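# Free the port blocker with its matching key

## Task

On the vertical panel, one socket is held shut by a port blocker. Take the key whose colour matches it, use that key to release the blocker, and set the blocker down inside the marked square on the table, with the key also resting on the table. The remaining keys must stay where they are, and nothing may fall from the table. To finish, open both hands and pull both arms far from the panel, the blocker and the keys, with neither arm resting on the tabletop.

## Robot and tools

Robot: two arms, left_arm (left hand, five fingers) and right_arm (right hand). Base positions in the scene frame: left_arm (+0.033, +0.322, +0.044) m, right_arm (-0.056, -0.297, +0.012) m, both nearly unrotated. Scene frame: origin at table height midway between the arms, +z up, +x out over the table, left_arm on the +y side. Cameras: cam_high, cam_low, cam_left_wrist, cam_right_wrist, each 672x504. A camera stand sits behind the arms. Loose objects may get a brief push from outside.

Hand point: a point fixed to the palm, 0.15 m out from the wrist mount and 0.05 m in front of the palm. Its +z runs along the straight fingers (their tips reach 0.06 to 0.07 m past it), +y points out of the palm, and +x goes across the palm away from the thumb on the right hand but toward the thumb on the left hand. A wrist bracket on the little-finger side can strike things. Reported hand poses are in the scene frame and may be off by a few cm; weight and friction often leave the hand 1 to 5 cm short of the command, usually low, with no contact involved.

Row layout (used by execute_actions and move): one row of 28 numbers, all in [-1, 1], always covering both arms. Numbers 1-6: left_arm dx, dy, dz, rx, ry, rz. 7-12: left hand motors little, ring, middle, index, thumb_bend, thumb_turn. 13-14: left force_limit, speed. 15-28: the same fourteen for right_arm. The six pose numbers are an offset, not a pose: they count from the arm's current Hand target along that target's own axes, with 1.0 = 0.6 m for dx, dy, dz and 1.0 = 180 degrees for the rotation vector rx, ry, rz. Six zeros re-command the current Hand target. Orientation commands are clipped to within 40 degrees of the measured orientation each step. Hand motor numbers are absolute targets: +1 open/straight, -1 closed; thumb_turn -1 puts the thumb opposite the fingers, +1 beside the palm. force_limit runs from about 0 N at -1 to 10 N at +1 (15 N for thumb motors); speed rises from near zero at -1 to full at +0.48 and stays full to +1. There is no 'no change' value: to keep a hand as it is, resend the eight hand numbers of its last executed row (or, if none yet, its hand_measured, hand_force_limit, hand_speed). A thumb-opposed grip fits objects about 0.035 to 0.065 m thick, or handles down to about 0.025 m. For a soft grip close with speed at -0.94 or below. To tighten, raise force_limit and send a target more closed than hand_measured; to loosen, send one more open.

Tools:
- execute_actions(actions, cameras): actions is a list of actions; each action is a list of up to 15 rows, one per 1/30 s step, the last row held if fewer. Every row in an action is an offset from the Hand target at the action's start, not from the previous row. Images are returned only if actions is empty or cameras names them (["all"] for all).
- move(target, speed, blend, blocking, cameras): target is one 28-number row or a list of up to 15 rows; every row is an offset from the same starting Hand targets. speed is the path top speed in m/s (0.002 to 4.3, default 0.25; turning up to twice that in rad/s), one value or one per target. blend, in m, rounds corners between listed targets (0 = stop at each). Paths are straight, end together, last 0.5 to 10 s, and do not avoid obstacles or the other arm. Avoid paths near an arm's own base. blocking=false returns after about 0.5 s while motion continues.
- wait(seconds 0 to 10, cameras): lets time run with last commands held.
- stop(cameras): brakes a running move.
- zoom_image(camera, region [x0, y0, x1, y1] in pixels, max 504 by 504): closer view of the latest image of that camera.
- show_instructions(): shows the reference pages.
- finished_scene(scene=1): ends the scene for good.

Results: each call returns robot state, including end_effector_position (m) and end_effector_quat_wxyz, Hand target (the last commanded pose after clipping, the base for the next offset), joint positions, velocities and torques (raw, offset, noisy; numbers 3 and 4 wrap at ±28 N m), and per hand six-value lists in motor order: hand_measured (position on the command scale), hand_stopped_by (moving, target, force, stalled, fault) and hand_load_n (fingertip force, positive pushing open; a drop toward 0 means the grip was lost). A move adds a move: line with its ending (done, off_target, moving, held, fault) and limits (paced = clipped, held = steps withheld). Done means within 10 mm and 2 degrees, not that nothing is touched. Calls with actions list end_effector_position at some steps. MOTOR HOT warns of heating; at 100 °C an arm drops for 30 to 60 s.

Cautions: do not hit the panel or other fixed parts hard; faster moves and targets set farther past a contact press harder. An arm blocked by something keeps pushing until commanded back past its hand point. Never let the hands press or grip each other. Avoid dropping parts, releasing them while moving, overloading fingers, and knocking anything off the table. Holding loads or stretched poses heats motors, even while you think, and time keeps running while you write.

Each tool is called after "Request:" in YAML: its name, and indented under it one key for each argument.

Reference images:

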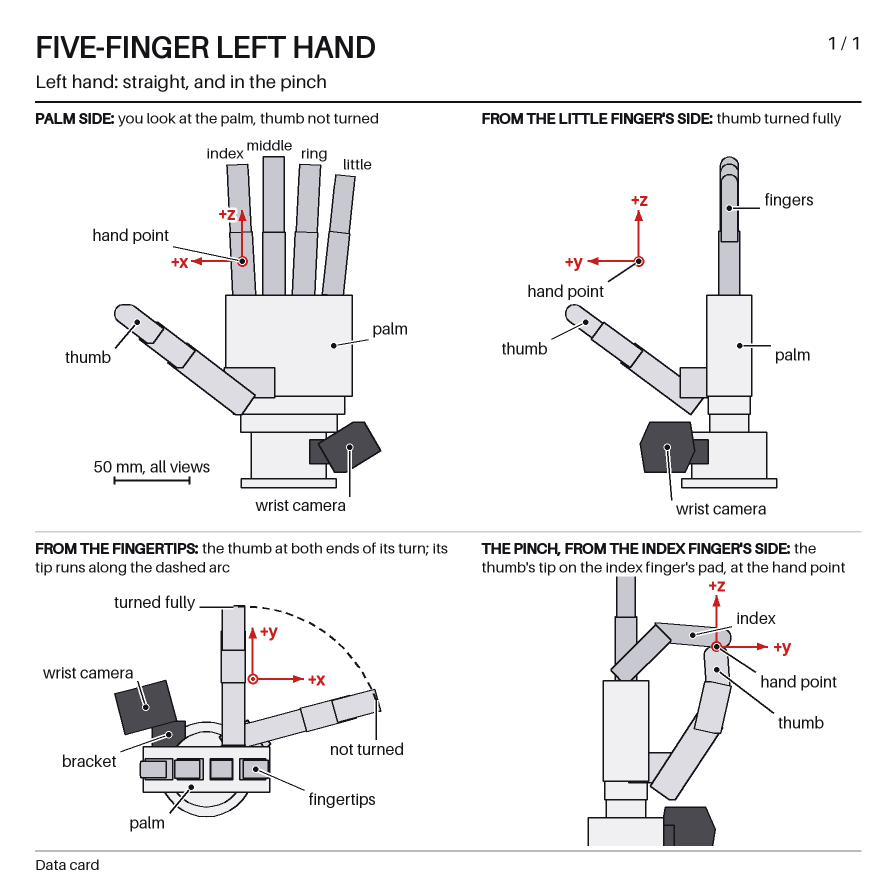

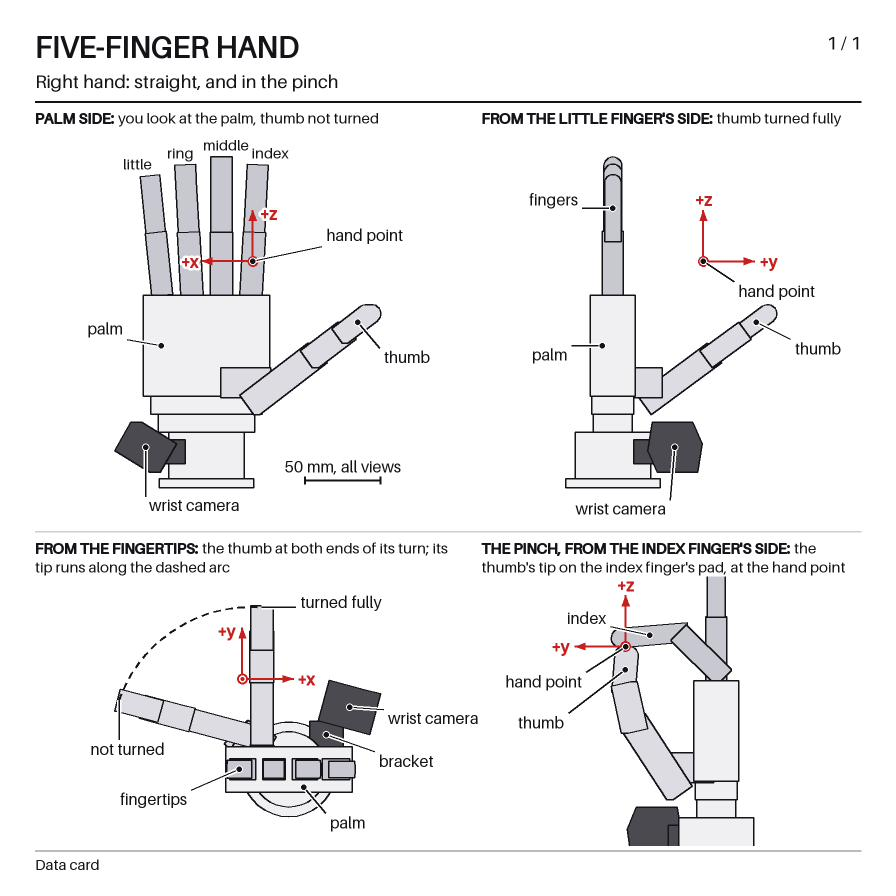

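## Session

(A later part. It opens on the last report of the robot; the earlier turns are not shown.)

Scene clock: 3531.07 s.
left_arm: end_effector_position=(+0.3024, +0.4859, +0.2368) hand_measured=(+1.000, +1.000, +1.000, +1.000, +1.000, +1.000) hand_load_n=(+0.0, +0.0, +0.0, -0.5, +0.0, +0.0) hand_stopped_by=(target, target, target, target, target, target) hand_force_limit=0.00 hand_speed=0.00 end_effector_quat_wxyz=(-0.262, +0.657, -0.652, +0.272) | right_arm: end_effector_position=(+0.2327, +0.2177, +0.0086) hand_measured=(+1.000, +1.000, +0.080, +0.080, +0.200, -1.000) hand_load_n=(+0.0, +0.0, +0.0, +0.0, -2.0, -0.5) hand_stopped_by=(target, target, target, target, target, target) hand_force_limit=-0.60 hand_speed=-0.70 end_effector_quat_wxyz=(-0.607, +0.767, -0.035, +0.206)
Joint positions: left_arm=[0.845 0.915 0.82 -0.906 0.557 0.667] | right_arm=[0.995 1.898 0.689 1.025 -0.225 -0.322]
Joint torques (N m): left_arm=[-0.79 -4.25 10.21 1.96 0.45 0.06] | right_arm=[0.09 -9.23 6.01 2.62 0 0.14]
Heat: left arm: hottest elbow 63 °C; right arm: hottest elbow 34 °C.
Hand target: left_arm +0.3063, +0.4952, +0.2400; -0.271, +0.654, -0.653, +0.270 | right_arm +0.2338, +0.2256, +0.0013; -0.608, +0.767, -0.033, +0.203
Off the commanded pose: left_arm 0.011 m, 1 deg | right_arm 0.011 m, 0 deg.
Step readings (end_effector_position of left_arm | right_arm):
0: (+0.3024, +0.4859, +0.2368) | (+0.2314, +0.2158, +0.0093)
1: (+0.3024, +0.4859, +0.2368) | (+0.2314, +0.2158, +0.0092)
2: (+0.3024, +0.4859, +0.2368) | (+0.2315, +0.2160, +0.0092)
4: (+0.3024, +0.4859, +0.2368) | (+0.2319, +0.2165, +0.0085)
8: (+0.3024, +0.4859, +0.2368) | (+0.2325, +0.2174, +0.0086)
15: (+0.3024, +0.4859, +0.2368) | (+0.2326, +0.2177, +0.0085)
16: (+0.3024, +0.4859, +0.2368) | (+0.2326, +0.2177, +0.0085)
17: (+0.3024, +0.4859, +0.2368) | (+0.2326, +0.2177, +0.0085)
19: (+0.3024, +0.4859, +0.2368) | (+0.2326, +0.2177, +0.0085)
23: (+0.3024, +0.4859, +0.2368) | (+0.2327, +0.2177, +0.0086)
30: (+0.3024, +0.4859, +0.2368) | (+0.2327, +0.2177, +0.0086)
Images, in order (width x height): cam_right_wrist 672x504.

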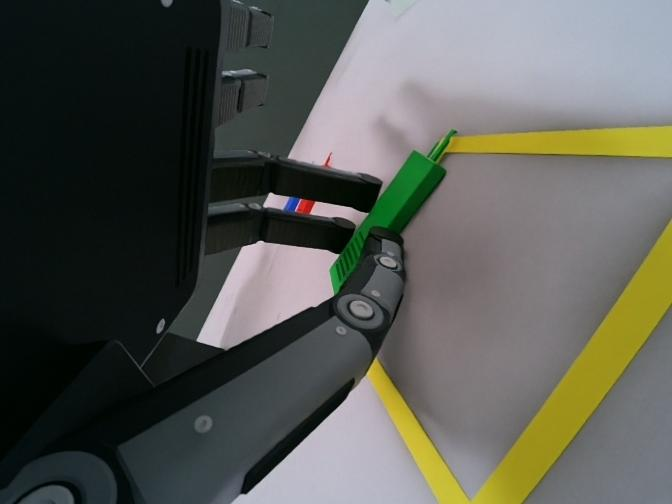

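Request:
execute_actions:
  actions:
    - [[0,0,0,0,0,0,1,1,1,1,1,1,0,0,0,0,0,0,0,0,1,1,-0.3,-0.3,0.2,-1,-0.6,-0.93]]
    - [[0,0,0,0,0,0,1,1,1,1,1,1,0,0,0,0,0,0,0,0,1,1,-0.3,-0.3,0.2,-1,-0.6,-0.93]]
  cameras: ["cam_right_wrist"]

Request:
zoom_image:
  camera: "cam_right_wrist"
  region: [320, 120, 500, 290]

Scene clock: 3536.13 s.
left_arm: end_effector_position=(+0.3024, +0.4859, +0.2368) hand_measured=(+1.000, +1.000, +1.000, +1.000, +1.000, +1.000) hand_load_n=(+0.0, +0.0, -0.5, +0.0, +0.0, -0.5) hand_stopped_by=(target, target, target, target, target, target) hand_force_limit=0.00 hand_speed=0.00 end_effector_quat_wxyz=(-0.262, +0.657, -0.652, +0.272) | right_arm: end_effector_position=(+0.2334, +0.2188, +0.0089) hand_measured=(+1.000, +1.000, +0.016, +0.010, +0.200, -1.000) hand_load_n=(-0.5, +0.0, +2.0, +2.5, +2.0, -1.0) hand_stopped_by=(target, target, force, force, target, target) hand_force_limit=-0.60 hand_speed=-0.93 end_effector_quat_wxyz=(-0.608, +0.766, -0.034, +0.206)
Joint positions: left_arm=[0.845 0.915 0.82 -0.906 0.557 0.667] | right_arm=[0.995 1.899 0.692 1.027 -0.225 -0.322]
Joint torques (N m): left_arm=[-0.62 -4.42 10.21 1.88 0.45 0.06] | right_arm=[0.09 -9.47 5.81 2.56 0 0.14]
Heat: left arm: hottest elbow 63 °C; right arm: hottest elbow 34 °C.
Hand target: left_arm +0.3063, +0.4952, +0.2400; -0.271, +0.654, -0.653, +0.270 | right_arm +0.2338, +0.2256, +0.0012; -0.608, +0.767, -0.033, +0.203
Off the commanded pose: left_arm 0.011 m, 1 deg | right_arm 0.010 m, 0 deg.
Step readings (end_effector_position of left_arm | right_arm):
0: (+0.3024, +0.4859, +0.2368) | (+0.2327, +0.2177, +0.0086)
1: (+0.3024, +0.4859, +0.2368) | (+0.2327, +0.2177, +0.0086)
2: (+0.3024, +0.4859, +0.2368) | (+0.2327, +0.2177, +0.0086)
4: (+0.3024, +0.4859, +0.2368) | (+0.2327, +0.2177, +0.0086)
8: (+0.3024, +0.4859, +0.2368) | (+0.2327, +0.2177, +0.0086)
15: (+0.3024, +0.4859, +0.2368) | (+0.2334, +0.2188, +0.0089)
16: (+0.3024, +0.4859, +0.2368) | (+0.2334, +0.2188, +0.0089)
17: (+0.3024, +0.4859, +0.2368) | (+0.2334, +0.2188, +0.0089)
19: (+0.3024, +0.4859, +0.2368) | (+0.2334, +0.2188, +0.0089)
23: (+0.3024, +0.4859, +0.2368) | (+0.2334, +0.2188, +0.0089)
30: (+0.3024, +0.4859, +0.2368) | (+0.2334, +0.2188, +0.0089)
Images, in order (width x height): cam_right_wrist 672x504.

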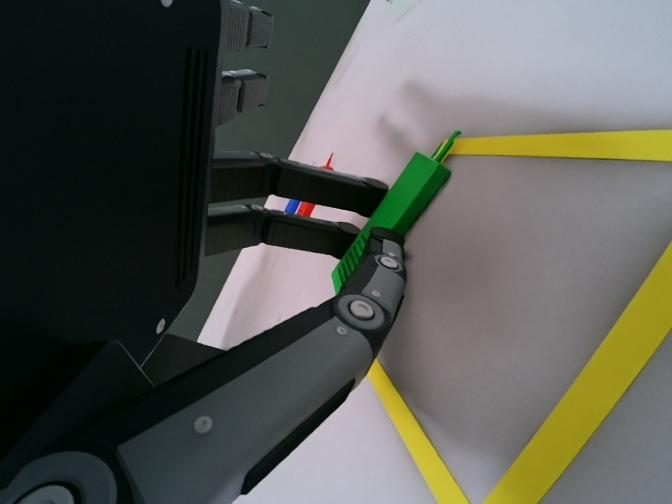

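Scaled by 2.800 from the camera's 672x504 image, which has a finer 960x720 frame.

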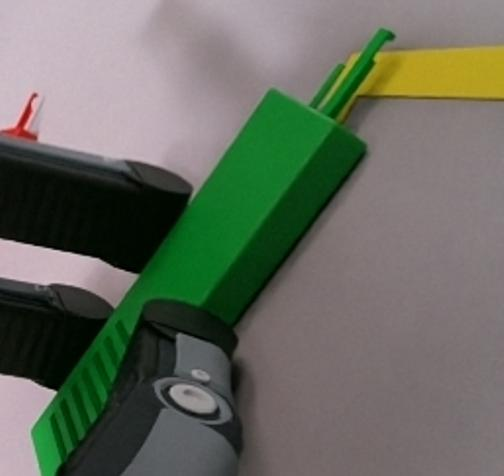

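Request:
execute_actions:
  actions:
    - [[0,0,0,0,0,0,1,1,1,1,1,1,0,0,-0.0027,0.0095,0.0018,0,0,0,1,1,-0.31,-0.31,0.2,-1,-0.3,-0.95]]
    - [[0,0,0,0,0,0,1,1,1,1,1,1,0,0,0,0,0,0,0,0,1,1,-0.31,-0.31,0.2,-1,-0.3,-0.95]]
  cameras: ["cam_right_wrist"]

Request:
execute_actions:
  actions:
    - [[0,0,0,0,0,0,1,1,1,1,1,1,0,0,0,0,0,0,0,0,1,1,-0.32,-0.32,0.2,-1,-0.05,-0.96]]
    - [[0,0,0,0,0,0,1,1,1,1,1,1,0,0,0,0,0,0,0,0,1,1,-0.32,-0.32,0.2,-1,-0.05,-0.96]]
  cameras: ["cam_right_wrist"]

Request:
zoom_image:
  camera: "cam_right_wrist"
  region: [320, 120, 500, 290]

Scene clock: 3543.90 s.
left_arm: end_effector_position=(+0.3024, +0.4859, +0.2368) hand_measured=(+1.000, +1.000, +1.000, +1.000, +1.000, +1.000) hand_load_n=(+0.0, +0.0, +0.0, +0.0, +0.0, -0.5) hand_stopped_by=(target, target, target, target, target, target) hand_force_limit=0.00 hand_speed=0.00 end_effector_quat_wxyz=(-0.262, +0.657, -0.652, +0.272) | right_arm: end_effector_position=(+0.2341, +0.2197, +0.0087) hand_measured=(+1.000, +1.000, +0.008, +0.002, +0.200, -1.000) hand_load_n=(+0.0, +0.0, +4.0, +4.5, +3.0, -1.5) hand_stopped_by=(target, target, force, force, target, target) hand_force_limit=-0.30 hand_speed=-0.95 end_effector_quat_wxyz=(-0.612, +0.762, -0.033, +0.209)
Joint positions: left_arm=[0.845 0.915 0.82 -0.906 0.557 0.667] | right_arm=[0.995 1.91 0.692 1.05 -0.225 -0.322]
Joint torques (N m): left_arm=[-0.67 -4.25 10.19 1.89 0.45 0.05] | right_arm=[0.09 -8.82 5.79 2.35 0.01 0.14]
Heat: left arm: hottest elbow 63 °C; right arm: hottest elbow 33 °C.
Hand target: left_arm +0.3063, +0.4952, +0.2400; -0.271, +0.654, -0.653, +0.270 | right_arm +0.2338, +0.2255, -0.0048; -0.608, +0.767, -0.033, +0.203
Off the commanded pose: left_arm 0.011 m, 1 deg | right_arm 0.015 m, 1 deg.
Step readings (end_effector_position of left_arm | right_arm):
0: (+0.3024, +0.4859, +0.2368) | (+0.2334, +0.2188, +0.0089)
1: (+0.3024, +0.4859, +0.2368) | (+0.2334, +0.2188, +0.0089)
2: (+0.3024, +0.4859, +0.2368) | (+0.2335, +0.2188, +0.0089)
4: (+0.3024, +0.4859, +0.2368) | (+0.2337, +0.2191, +0.0087)
8: (+0.3024, +0.4859, +0.2368) | (+0.2340, +0.2196, +0.0087)
15: (+0.3024, +0.4859, +0.2368) | (+0.2341, +0.2197, +0.0086)
16: (+0.3024, +0.4859, +0.2368) | (+0.2341, +0.2197, +0.0087)
17: (+0.3024, +0.4859, +0.2368) | (+0.2341, +0.2197, +0.0087)
19: (+0.3024, +0.4859, +0.2368) | (+0.2341, +0.2197, +0.0087)
23: (+0.3024, +0.4859, +0.2368) | (+0.2341, +0.2197, +0.0087)
30: (+0.3024, +0.4859, +0.2368) | (+0.2341, +0.2197, +0.0087)
Images, in order (width x height): cam_right_wrist 672x504.

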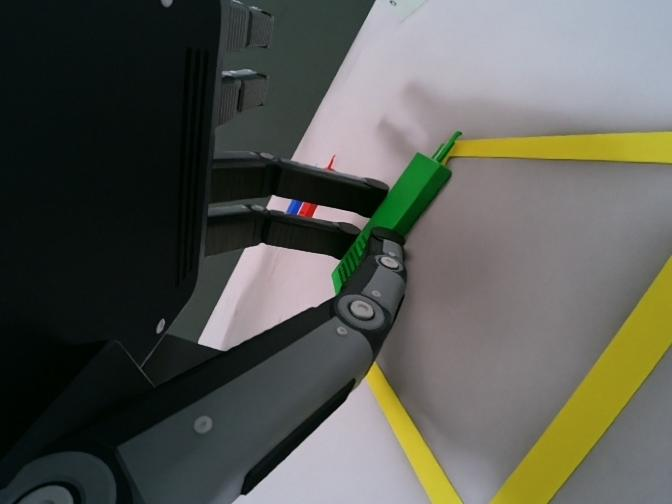

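Scene clock: 3545.10 s.
left_arm: end_effector_position=(+0.3024, +0.4859, +0.2368) hand_measured=(+1.000, +1.000, +1.000, +1.000, +1.000, +1.000) hand_load_n=(+0.0, +0.0, +0.0, +0.0, +0.0, +0.0) hand_stopped_by=(target, target, target, target, target, target) hand_force_limit=0.00 hand_speed=0.00 end_effector_quat_wxyz=(-0.262, +0.657, -0.652, +0.272) | right_arm: end_effector_position=(+0.2341, +0.2197, +0.0087) hand_measured=(+1.000, +1.000, +0.006, +0.000, +0.200, -1.000) hand_load_n=(+0.0, +0.0, +5.0, +5.5, +3.5, -1.5) hand_stopped_by=(target, target, force, force, target, target) hand_force_limit=-0.05 hand_speed=-0.96 end_effector_quat_wxyz=(-0.612, +0.762, -0.033, +0.209)
Joint positions: left_arm=[0.845 0.915 0.82 -0.906 0.557 0.667] | right_arm=[0.995 1.91 0.692 1.05 -0.225 -0.322]
Joint torques (N m): left_arm=[-0.67 -4.37 10.21 1.91 0.44 0.06] | right_arm=[0.03 -8.82 5.81 2.36 0.01 0.14]
Heat: left arm: hottest elbow 63 °C; right arm: hottest elbow 33 °C.
Hand target: left_arm +0.3063, +0.4952, +0.2400; -0.271, +0.654, -0.653, +0.270 | right_arm +0.2338, +0.2255, -0.0048; -0.608, +0.767, -0.033, +0.203
Off the commanded pose: left_arm 0.011 m, 1 deg | right_arm 0.015 m, 1 deg.
Step readings (end_effector_position of left_arm | right_arm):
0: (+0.3024, +0.4859, +0.2368) | (+0.2341, +0.2197, +0.0087)
1: (+0.3024, +0.4859, +0.2368) | (+0.2341, +0.2197, +0.0087)
2: (+0.3024, +0.4859, +0.2368) | (+0.2341, +0.2197, +0.0087)
4: (+0.3024, +0.4859, +0.2368) | (+0.2341, +0.2197, +0.0087)
8: (+0.3024, +0.4859, +0.2368) | (+0.2341, +0.2197, +0.0087)
15: (+0.3024, +0.4859, +0.2368) | (+0.2341, +0.2197, +0.0087)
16: (+0.3024, +0.4859, +0.2368) | (+0.2341, +0.2197, +0.0087)
17: (+0.3024, +0.4859, +0.2368) | (+0.2341, +0.2197, +0.0087)
19: (+0.3024, +0.4859, +0.2368) | (+0.2341, +0.2197, +0.0087)
23: (+0.3024, +0.4859, +0.2368) | (+0.2341, +0.2197, +0.0087)
30: (+0.3024, +0.4859, +0.2368) | (+0.2341, +0.2197, +0.0087)
Images, in order (width x height): cam_right_wrist 672x504.

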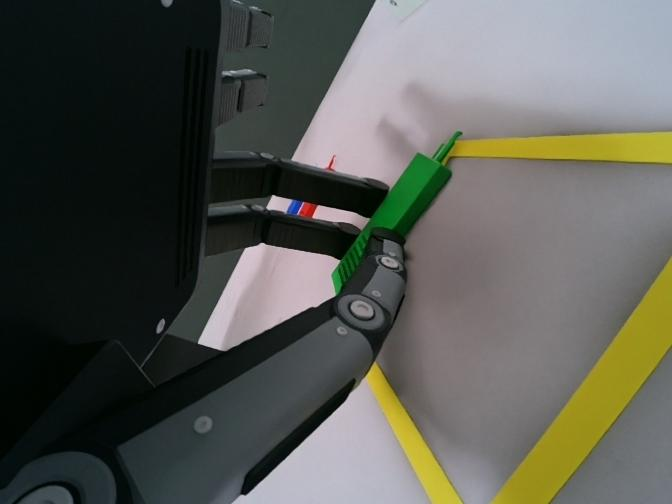

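Scaled by 2.800 from the camera's 672x504 image, which has a finer 960x720 frame.

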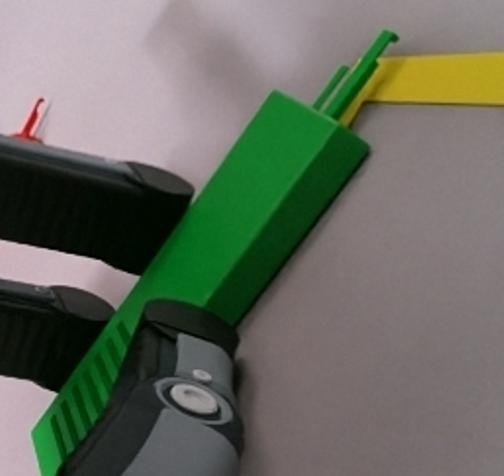

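Request:
move:
  target: [0,0,0,0,0,0,1,1,1,1,1,1,0,0,0.0128,-0.0381,-0.0121,0,0,0,1,1,-0.32,-0.32,0.2,-1,-0.05,-0.96]
  speed: 0.03
  cameras: ["cam_right_wrist","cam_left_wrist"]

Request:
zoom_image:
  camera: "cam_right_wrist"
  region: [320, 120, 500, 290]

Scene clock: 3553.67 s.
left_arm: end_effector_position=(+0.3024, +0.4859, +0.2368) hand_measured=(+1.000, +1.000, +1.000, +1.000, +1.000, +1.000) hand_load_n=(+0.0, -0.5, +0.0, +0.0, +0.0, -0.5) hand_stopped_by=(target, target, target, target, target, target) hand_force_limit=0.00 hand_speed=0.00 end_effector_quat_wxyz=(-0.262, +0.657, -0.652, +0.272) | right_arm: end_effector_position=(+0.2326, +0.2180, +0.0135) hand_measured=(+1.000, +1.000, +0.006, +0.000, +0.202, -1.000) hand_load_n=(+0.0, +0.0, +4.5, +4.5, +6.0, -1.0) hand_stopped_by=(target, target, force, force, target, target) hand_force_limit=-0.05 hand_speed=-0.96 end_effector_quat_wxyz=(-0.604, +0.770, -0.035, +0.203)
Joint positions: left_arm=[0.845 0.915 0.82 -0.906 0.557 0.667] | right_arm=[0.995 1.876 0.692 0.991 -0.227 -0.322]
Joint torques (N m): left_arm=[-0.91 -4.31 10.22 1.92 0.43 0.04] | right_arm=[-0.32 -12.22 5.27 1.99 -0.13 0.14]
Heat: left arm: hottest elbow 63 °C; right arm: hottest elbow 33 °C.
Hand target: left_arm +0.3063, +0.4952, +0.2400; -0.271, +0.654, -0.653, +0.270 | right_arm +0.2337, +0.2225, +0.0201; -0.608, +0.767, -0.033, +0.203
Off the commanded pose: left_arm 0.011 m, 1 deg | right_arm 0.008 m, 1 deg.
move: off_target (left_arm)
Images, in order (width x height): cam_left_wrist 672x504, cam_right_wrist 672x504.

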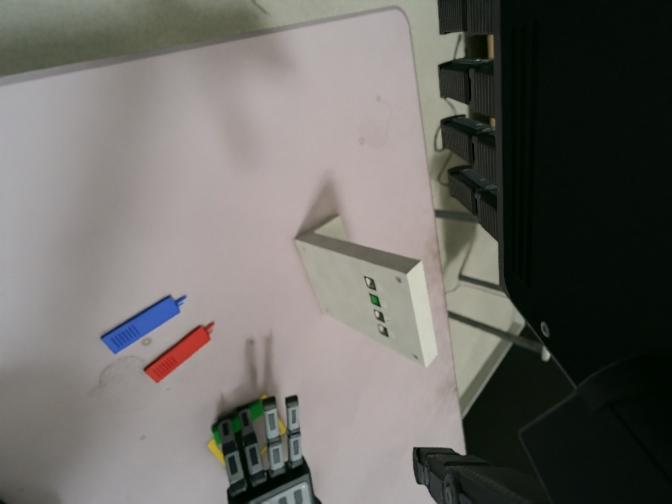

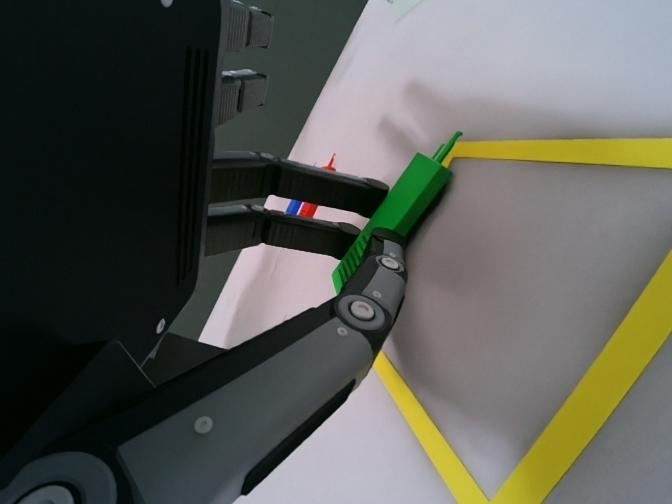

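Scaled by 2.800 from the camera's 672x504 image, which has a finer 960x720 frame.

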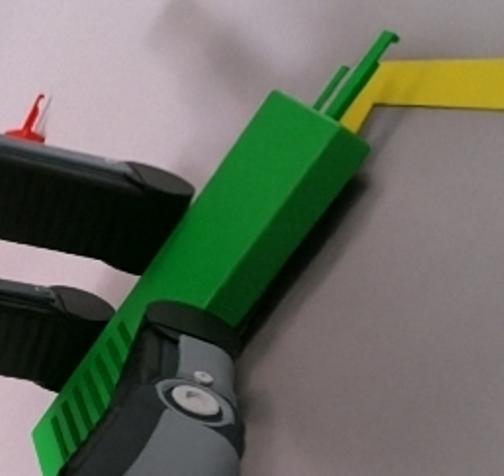

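Request:
move:
  target: [0,0,0,0,0,0,1,1,1,1,1,1,0,0,0.0136,-0.0473,-0.009,0,0,0,1,1,-0.32,-0.32,0.2,-1,-0.05,-0.96]
  speed: 0.03
  cameras: ["cam_right_wrist","cam_left_wrist"]

Request:
zoom_image:
  camera: "cam_right_wrist"
  region: [320, 120, 500, 290]

Scene clock: 3560.40 s.
left_arm: end_effector_position=(+0.3024, +0.4859, +0.2368) hand_measured=(+1.000, +1.000, +1.000, +1.000, +1.000, +1.000) hand_load_n=(+0.0, +0.0, +0.0, +0.0, +0.0, -0.5) hand_stopped_by=(target, target, target, target, target, target) hand_force_limit=0.00 hand_speed=0.00 end_effector_quat_wxyz=(-0.262, +0.657, -0.652, +0.272) | right_arm: end_effector_position=(+0.2325, +0.2178, +0.0429) hand_measured=(+1.000, +1.000, +0.006, +0.000, +0.202, -1.000) hand_load_n=(+0.0, +0.0, +4.5, +4.5, +6.0, -0.5) hand_stopped_by=(target, target, force, force, target, target) hand_force_limit=-0.05 hand_speed=-0.96 end_effector_quat_wxyz=(-0.604, +0.770, -0.035, +0.203)
Joint positions: left_arm=[0.845 0.915 0.82 -0.906 0.557 0.667] | right_arm=[0.995 1.784 0.692 0.898 -0.227 -0.322]
Joint torques (N m): left_arm=[-0.67 -4.37 10.19 1.94 0.44 0.06] | right_arm=[-0.26 -11.75 5.97 1.92 -0.13 0.13]
Heat: left arm: hottest elbow 63 °C; right arm: hottest elbow 33 °C.
Hand target: left_arm +0.3063, +0.4952, +0.2400; -0.271, +0.654, -0.653, +0.270 | right_arm +0.2337, +0.2225, +0.0502; -0.608, +0.767, -0.033, +0.203
Off the commanded pose: left_arm 0.011 m, 1 deg | right_arm 0.009 m, 1 deg.
move: off_target (left_arm)
Images, in order (width x height): cam_left_wrist 672x504, cam_right_wrist 672x504.

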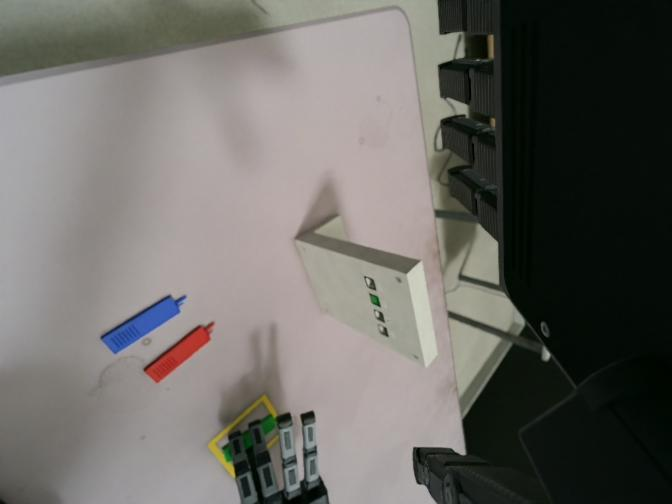

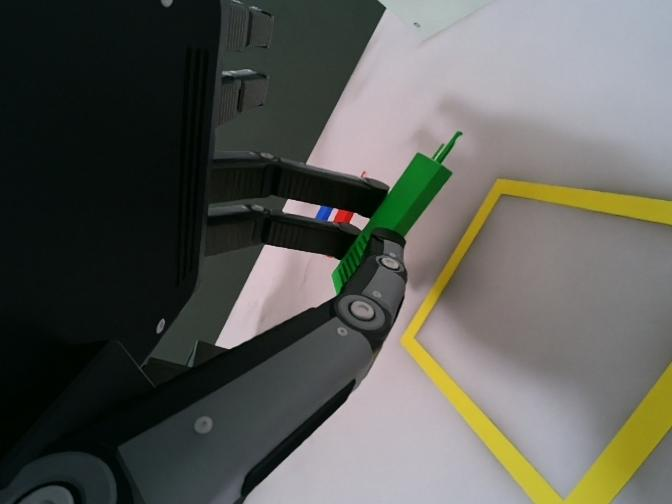

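Scaled by 2.800 from the camera's 672x504 image, which has a finer 960x720 frame.

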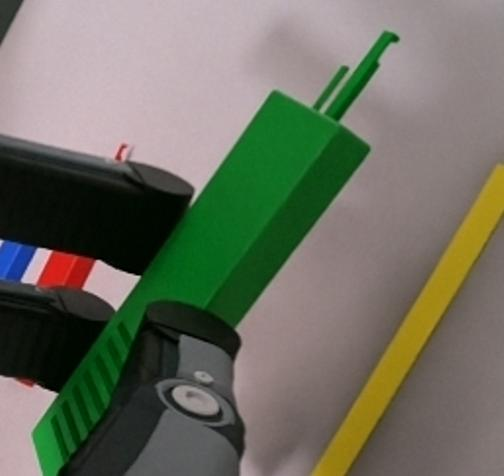

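Request:
move:
  target:
    - [-0.0833,-0.0236,-0.0943,0,0,0,1,1,1,1,1,1,0,0,0.0612,-0.144,0.0155,0,0,0,1,1,-0.32,-0.32,0.2,-1,-0.05,-0.96]
    - [-0.0833,-0.0236,-0.0943,0,0,0,1,1,1,1,1,1,0,0,0.1272,-0.1663,0.1802,0.0268,-0.0741,-0.0159,1,1,-0.32,-0.32,0.2,-1,-0.05,-0.96]
  speed: 0.08
  blend: 0.02
  cameras: ["cam_right_wrist","cam_left_wrist","cam_high"]

Scene clock: 3658.17 s.
left_arm: end_effector_position=(+0.2721, +0.5316, +0.2729) hand_measured=(+1.000, +1.000, +1.000, +1.000, +1.000, +1.000) hand_load_n=(+0.0, +0.0, +0.0, +0.0, +0.0, +0.0) hand_stopped_by=(target, target, target, target, target, target) hand_force_limit=0.00 hand_speed=0.00 end_effector_quat_wxyz=(-0.257, +0.660, -0.651, +0.275) | right_arm: end_effector_position=(+0.3072, +0.3151, +0.1365) hand_measured=(+1.000, +1.000, +0.006, +0.000, +0.202, -1.000) hand_load_n=(+0.0, +0.0, +4.5, +5.0, +6.0, -1.0) hand_stopped_by=(target, target, force, force, target, target) hand_force_limit=-0.05 hand_speed=-0.96 end_effector_quat_wxyz=(-0.630, +0.765, +0.058, +0.118)
Joint positions: left_arm=[1.035 0.993 0.971 -1.103 0.652 0.864] | right_arm=[0.905 1.843 1.173 0.456 -0.57 -0.378]
Joint torques (N m): left_arm=[-0.62 -5.13 13.01 0.75 0.53 0.06] | right_arm=[-1.03 -13.33 10.8 1.76 -0.22 -0.04]
Heat: left arm: hottest elbow 64 °C; right arm: hottest elbow 33 °C.
Hand target: left_arm +0.2764, +0.5450, +0.2900; -0.270, +0.654, -0.653, +0.270 | right_arm +0.3220, +0.3249, +0.1460; -0.634, +0.760, +0.065, +0.129
Off the commanded pose: left_arm 0.022 m, 2 deg | right_arm 0.020 m, 2 deg.
move: off_target (left_arm, right_arm)
Images, in order (width x height): cam_high 672x504, cam_left_wrist 672x504, cam_right_wrist 672x504.

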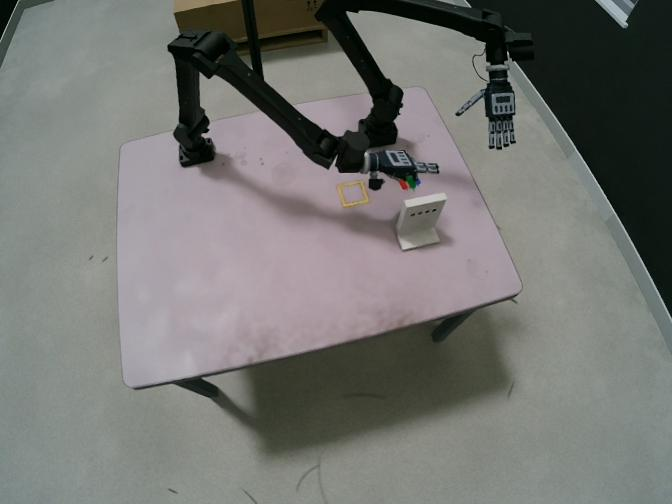

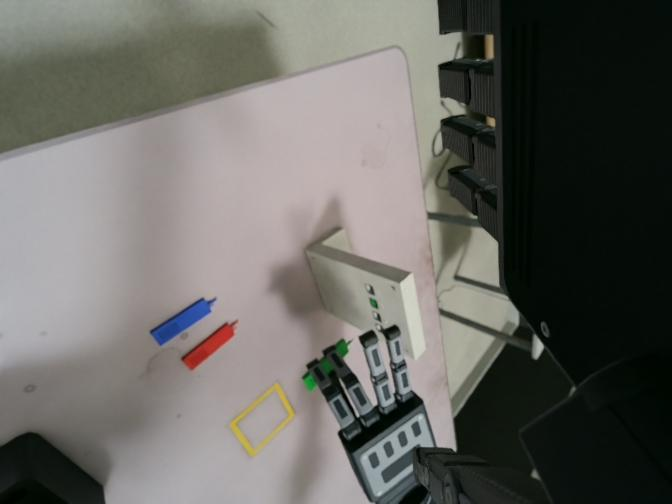

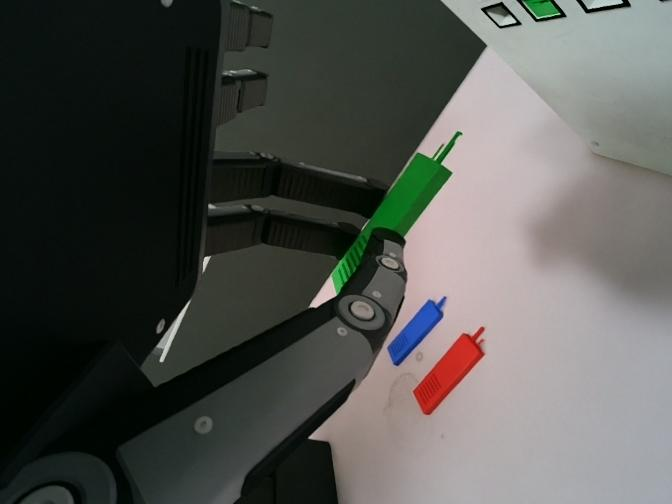

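Request:
zoom_image:
  camera: "cam_right_wrist"
  region: [420, 0, 672, 170]

Request:
zoom_image:
  camera: "cam_left_wrist"
  region: [280, 220, 460, 400]

Scaled by 2.000 from the camera's 672x504 image, which has a finer 960x720 frame.

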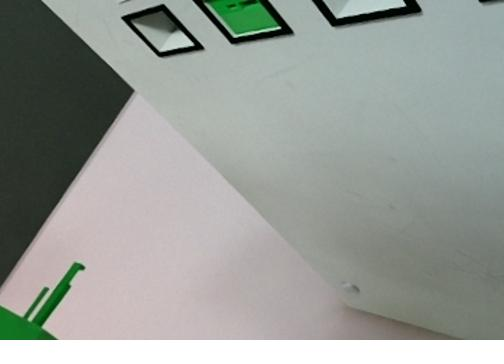

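Scaled by 2.800 from the camera's 672x504 image, which has a finer 960x720 frame.

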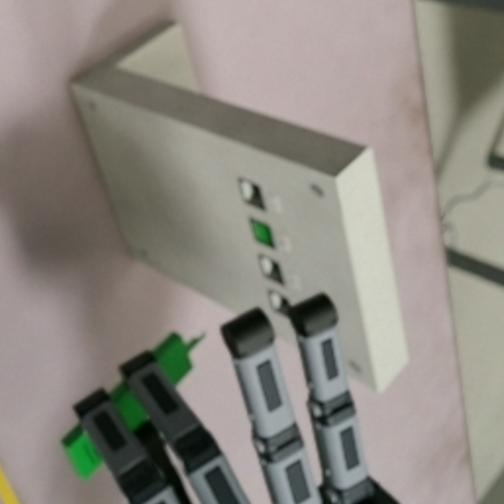

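Request:
move:
  target: [0,0,0,0,0,0,1,1,1,1,1,1,0,0,0.0314,0.0109,0.0108,0.004,0.0026,-0.0082,1,1,-0.32,-0.32,0.2,-1,-0.05,-0.96]
  speed: 0.04
  cameras: ["cam_right_wrist","cam_left_wrist"]

Request:
zoom_image:
  camera: "cam_right_wrist"
  region: [380, 0, 600, 180]

Request:
zoom_image:
  camera: "cam_left_wrist"
  region: [300, 240, 440, 380]

Scene clock: 3706.70 s.
left_arm: end_effector_position=(+0.2721, +0.5316, +0.2729) hand_measured=(+1.000, +1.000, +1.000, +1.000, +1.000, +1.000) hand_load_n=(+0.5, +0.0, +0.0, +0.0, +0.0, -0.5) hand_stopped_by=(target, target, target, target, target, target) hand_force_limit=0.00 hand_speed=0.00 end_effector_quat_wxyz=(-0.257, +0.660, -0.651, +0.275) | right_arm: end_effector_position=(+0.3265, +0.3182, +0.1317) hand_measured=(+1.000, +1.000, +0.006, +0.000, +0.202, -1.000) hand_load_n=(+0.0, +0.0, +4.5, +4.5, +6.0, -1.0) hand_stopped_by=(target, target, force, force, target, target) hand_force_limit=-0.05 hand_speed=-0.96 end_effector_quat_wxyz=(-0.630, +0.763, +0.064, +0.126)
Joint positions: left_arm=[1.035 0.993 0.971 -1.103 0.652 0.864] | right_arm=[0.885 1.88 1.213 0.456 -0.587 -0.398]
Joint torques (N m): left_arm=[-0.79 -5.13 13.08 0.75 0.54 0.07] | right_arm=[-1.08 -13.92 10.78 2.22 -0.21 -0.03]
Heat: left arm: hottest elbow 69 °C; right arm: hottest elbow 40 °C.
Hand target: left_arm +0.2764, +0.5450, +0.2900; -0.270, +0.654, -0.653, +0.270 | right_arm +0.3427, +0.3289, +0.1439; -0.637, +0.754, +0.073, +0.140
Off the commanded pose: left_arm 0.022 m, 2 deg | right_arm 0.023 m, 2 deg.
move: off_target (left_arm, right_arm)
Images, in order (width x height): cam_left_wrist 672x504, cam_right_wrist 672x504.

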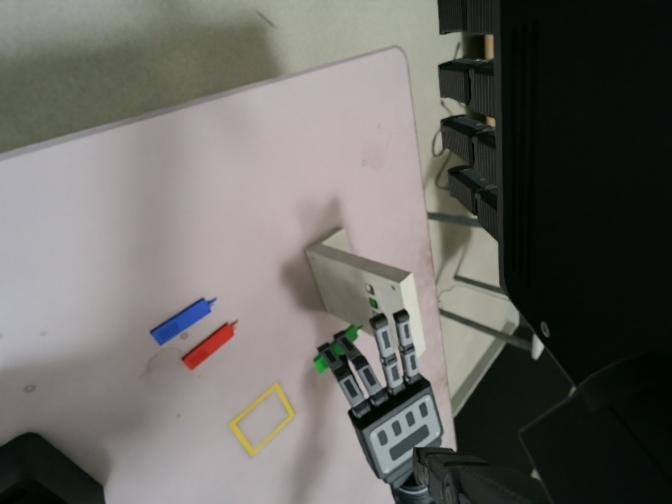

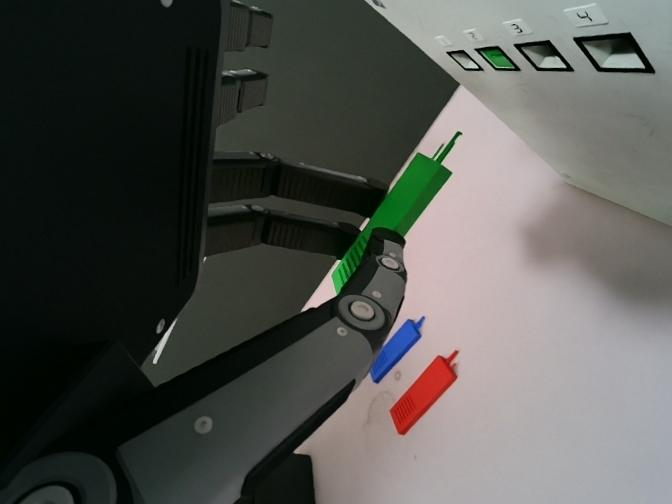

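Scaled by 2.291 from the camera's 672x504 image, which has a finer 960x720 frame.

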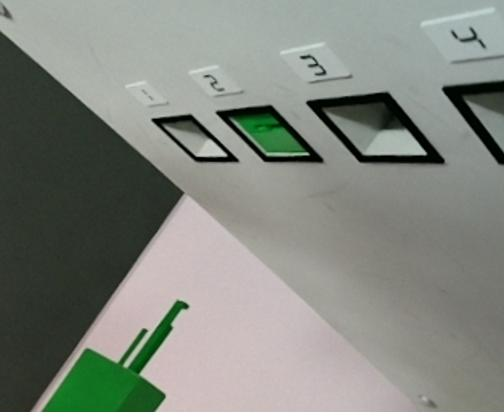

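Scaled by 3.600 from the camera's 672x504 image, which has a finer 960x720 frame.

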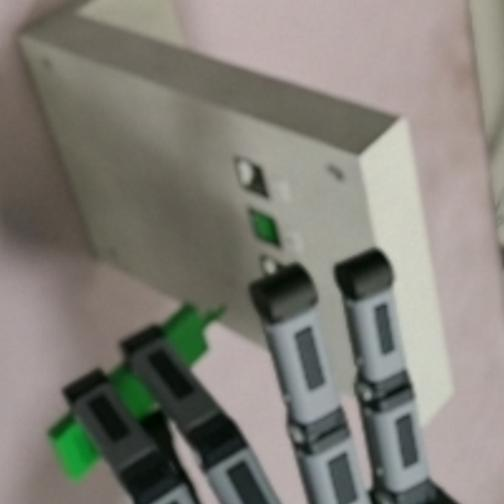

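Request:
zoom_image:
  camera: "cam_right_wrist"
  region: [450, 30, 560, 90]

Request:
zoom_image:
  camera: "cam_right_wrist"
  region: [400, 110, 500, 220]

Scaled by 4.582 from the camera's 672x504 image, which has a finer 960x720 frame.

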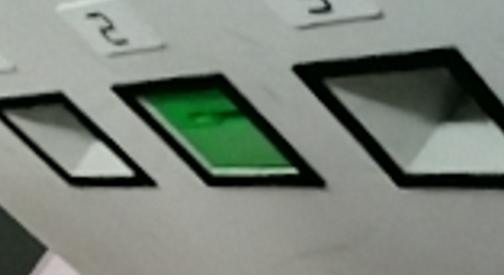

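Scaled by 4.582 from the camera's 672x504 image, which has a finer 960x720 frame.

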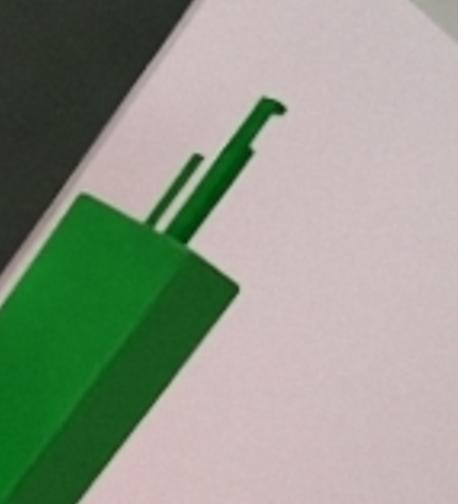

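Request:
wait:
  seconds: 0.1
  cameras: ["cam_right_wrist", "cam_left_wrist"]

Request:
zoom_image:
  camera: "cam_right_wrist"
  region: [400, 20, 560, 180]

Request:
zoom_image:
  camera: "cam_left_wrist"
  region: [300, 100, 550, 350]

Scene clock: 3772.57 s.
left_arm: end_effector_position=(+0.2721, +0.5316, +0.2729) hand_measured=(+1.000, +1.000, +1.000, +1.000, +1.000, +1.000) hand_load_n=(+0.0, +0.0, +0.0, +0.0, +0.0, -0.5) hand_stopped_by=(target, target, target, target, target, target) hand_force_limit=0.00 hand_speed=0.00 end_effector_quat_wxyz=(-0.257, +0.660, -0.651, +0.275) | right_arm: end_effector_position=(+0.3267, +0.3184, +0.1320) hand_measured=(+1.000, +1.000, +0.006, +0.000, +0.202, -1.000) hand_load_n=(+0.0, +0.0, +4.5, +4.5, +6.5, -0.5) hand_stopped_by=(target, target, force, force, target, target) hand_force_limit=-0.05 hand_speed=-0.96 end_effector_quat_wxyz=(-0.630, +0.763, +0.064, +0.126)
Joint positions: left_arm=[1.035 0.993 0.971 -1.103 0.652 0.864] | right_arm=[0.885 1.88 1.214 0.456 -0.587 -0.399]
Joint torques (N m): left_arm=[-0.67 -5.19 13 0.72 0.54 0.07] | right_arm=[-1.08 -13.92 10.77 2.22 -0.21 -0.04]
Heat: left arm: hottest elbow 73 °C; right arm: hottest elbow 41 °C.
Hand target: left_arm +0.2764, +0.5450, +0.2900; -0.270, +0.654, -0.653, +0.270 | right_arm +0.3426, +0.3288, +0.1438; -0.637, +0.755, +0.073, +0.140
Off the commanded pose: left_arm 0.022 m, 2 deg | right_arm 0.022 m, 2 deg.
wait: 0.10 s; at rest from the start
Images, in order (width x height): cam_left_wrist 672x504, cam_right_wrist 672x504.

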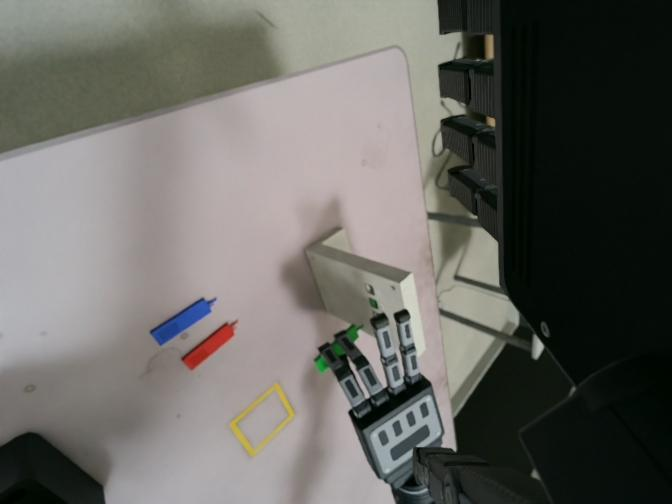

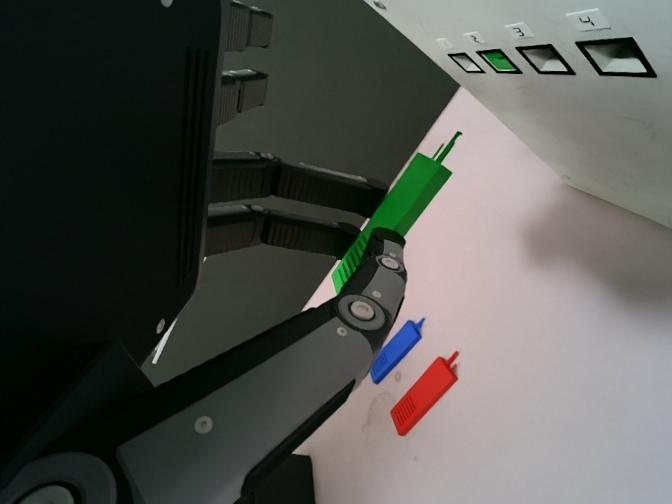

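Scaled by 3.150 from the camera's 672x504 image, which has a finer 960x720 frame.

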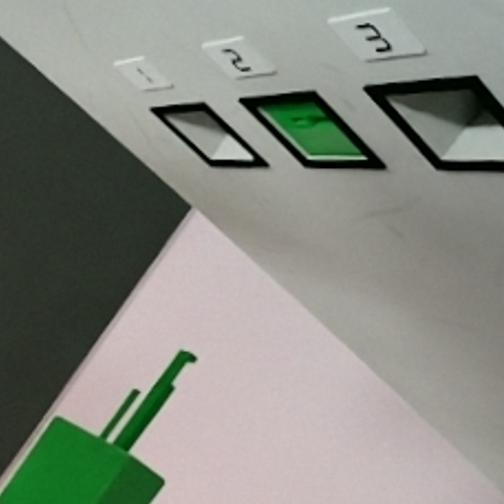

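Scaled by 2.016 from the camera's 672x504 image, which has a finer 960x720 frame.

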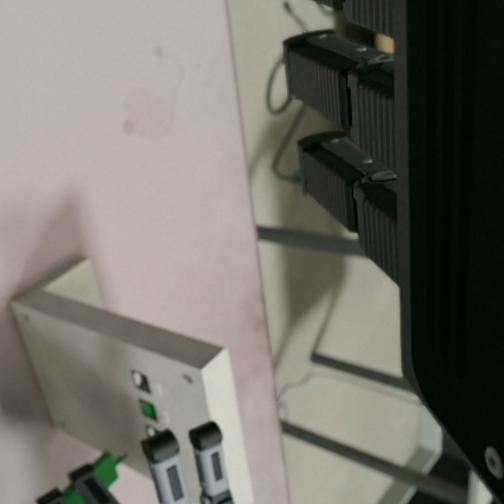

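Request:
zoom_image:
  camera: "cam_right_wrist"
  region: [466, 36, 536, 86]

Request:
zoom_image:
  camera: "cam_right_wrist"
  region: [410, 110, 480, 180]

Scaled by 7.200 from the camera's 672x504 image, which has a finer 960x720 frame.

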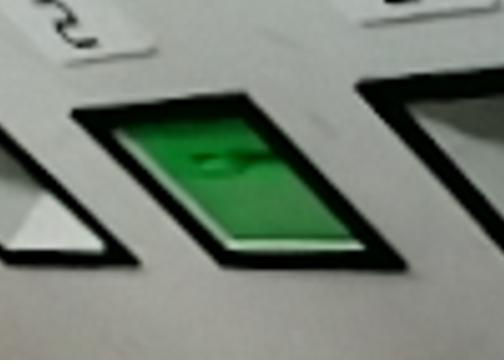

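Scaled by 7.200 from the camera's 672x504 image, which has a finer 960x720 frame.

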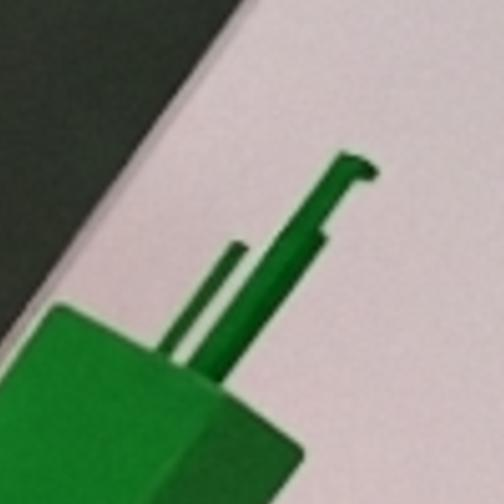

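Request:
move:
  target: [0,-0.0707,-0.165,0.083,0,0,1,1,1,1,1,1,0,0,0.0162,0.0039,0.0085,0,0,0,1,1,-0.32,-0.32,0.2,-1,-0.05,-0.96]
  speed: 0.08
  cameras: ["cam_left_wrist", "cam_right_wrist"]

Request:
zoom_image:
  camera: "cam_right_wrist"
  region: [400, 0, 560, 160]

Request:
zoom_image:
  camera: "cam_right_wrist"
  region: [460, 10, 530, 80]

Scene clock: 3867.77 s.
left_arm: end_effector_position=(+0.2375, +0.5378, +0.3694) hand_measured=(+1.000, +1.000, +1.000, +1.000, +1.000, +1.000) hand_load_n=(+0.0, +0.0, +0.0, +0.0, +0.0, -0.5) hand_stopped_by=(target, target, target, target, target, target) hand_force_limit=0.00 hand_speed=0.00 end_effector_quat_wxyz=(-0.333, +0.624, -0.606, +0.365) | right_arm: end_effector_position=(+0.3372, +0.3241, +0.1347) hand_measured=(+1.000, +1.000, +0.006, +0.000, +0.202, -1.000) hand_load_n=(+0.0, +0.0, +4.5, +4.5, +6.0, -0.5) hand_stopped_by=(target, target, force, force, target, target) hand_force_limit=-0.05 hand_speed=-0.96 end_effector_quat_wxyz=(-0.634, +0.760, +0.067, +0.128)
Joint positions: left_arm=[1.311 0.959 1.129 -1.372 0.99 1.078] | right_arm=[0.877 1.9 1.248 0.453 -0.596 -0.401]
Joint torques (N m): left_arm=[-0.67 -5.66 12.63 0.47 0.71 0.01] | right_arm=[-1.2 -14.21 10.86 1.78 -0.21 -0.04]
Heat: left arm: hottest elbow 76 °C; right arm: hottest elbow 43 °C.
Hand target: left_arm +0.2364, +0.5450, +0.3902; -0.353, +0.613, -0.612, +0.353 | right_arm +0.3531, +0.3328, +0.1438; -0.637, +0.754, +0.073, +0.140
Off the commanded pose: left_arm 0.022 m, 3 deg | right_arm 0.020 m, 2 deg.
move: off_target (left_arm, right_arm)
Images, in order (width x height): cam_left_wrist 672x504, cam_right_wrist 672x504.

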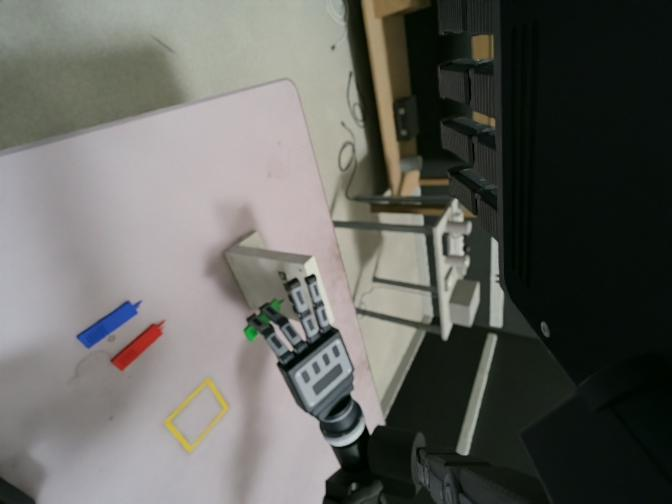

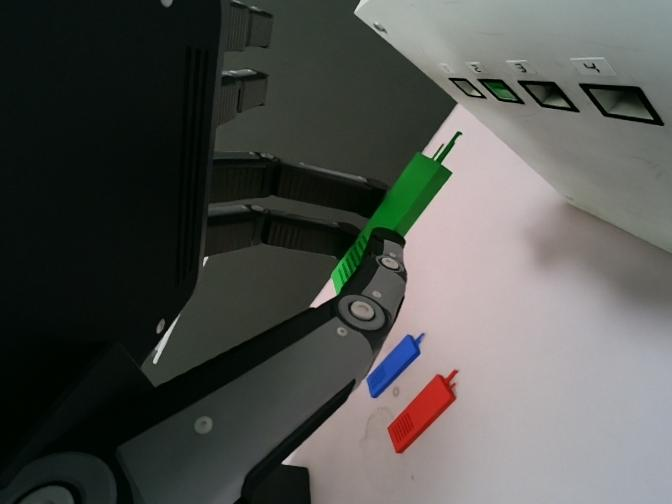

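Scaled by 3.150 from the camera's 672x504 image, which has a finer 960x720 frame.

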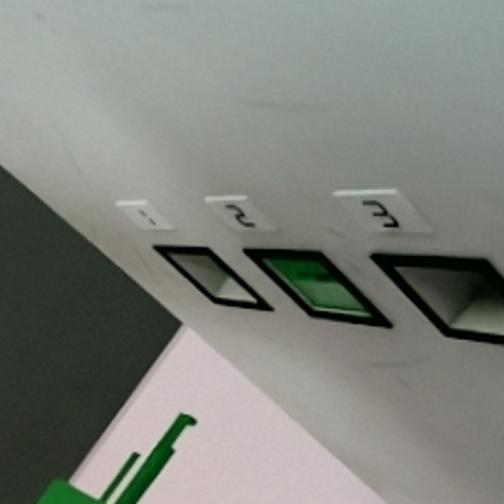

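Scaled by 7.200 from the camera's 672x504 image, which has a finer 960x720 frame.

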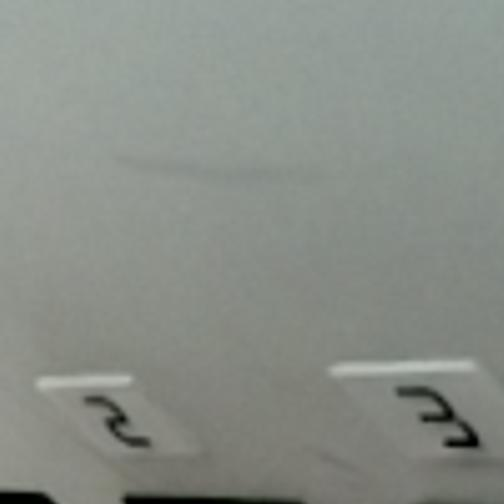

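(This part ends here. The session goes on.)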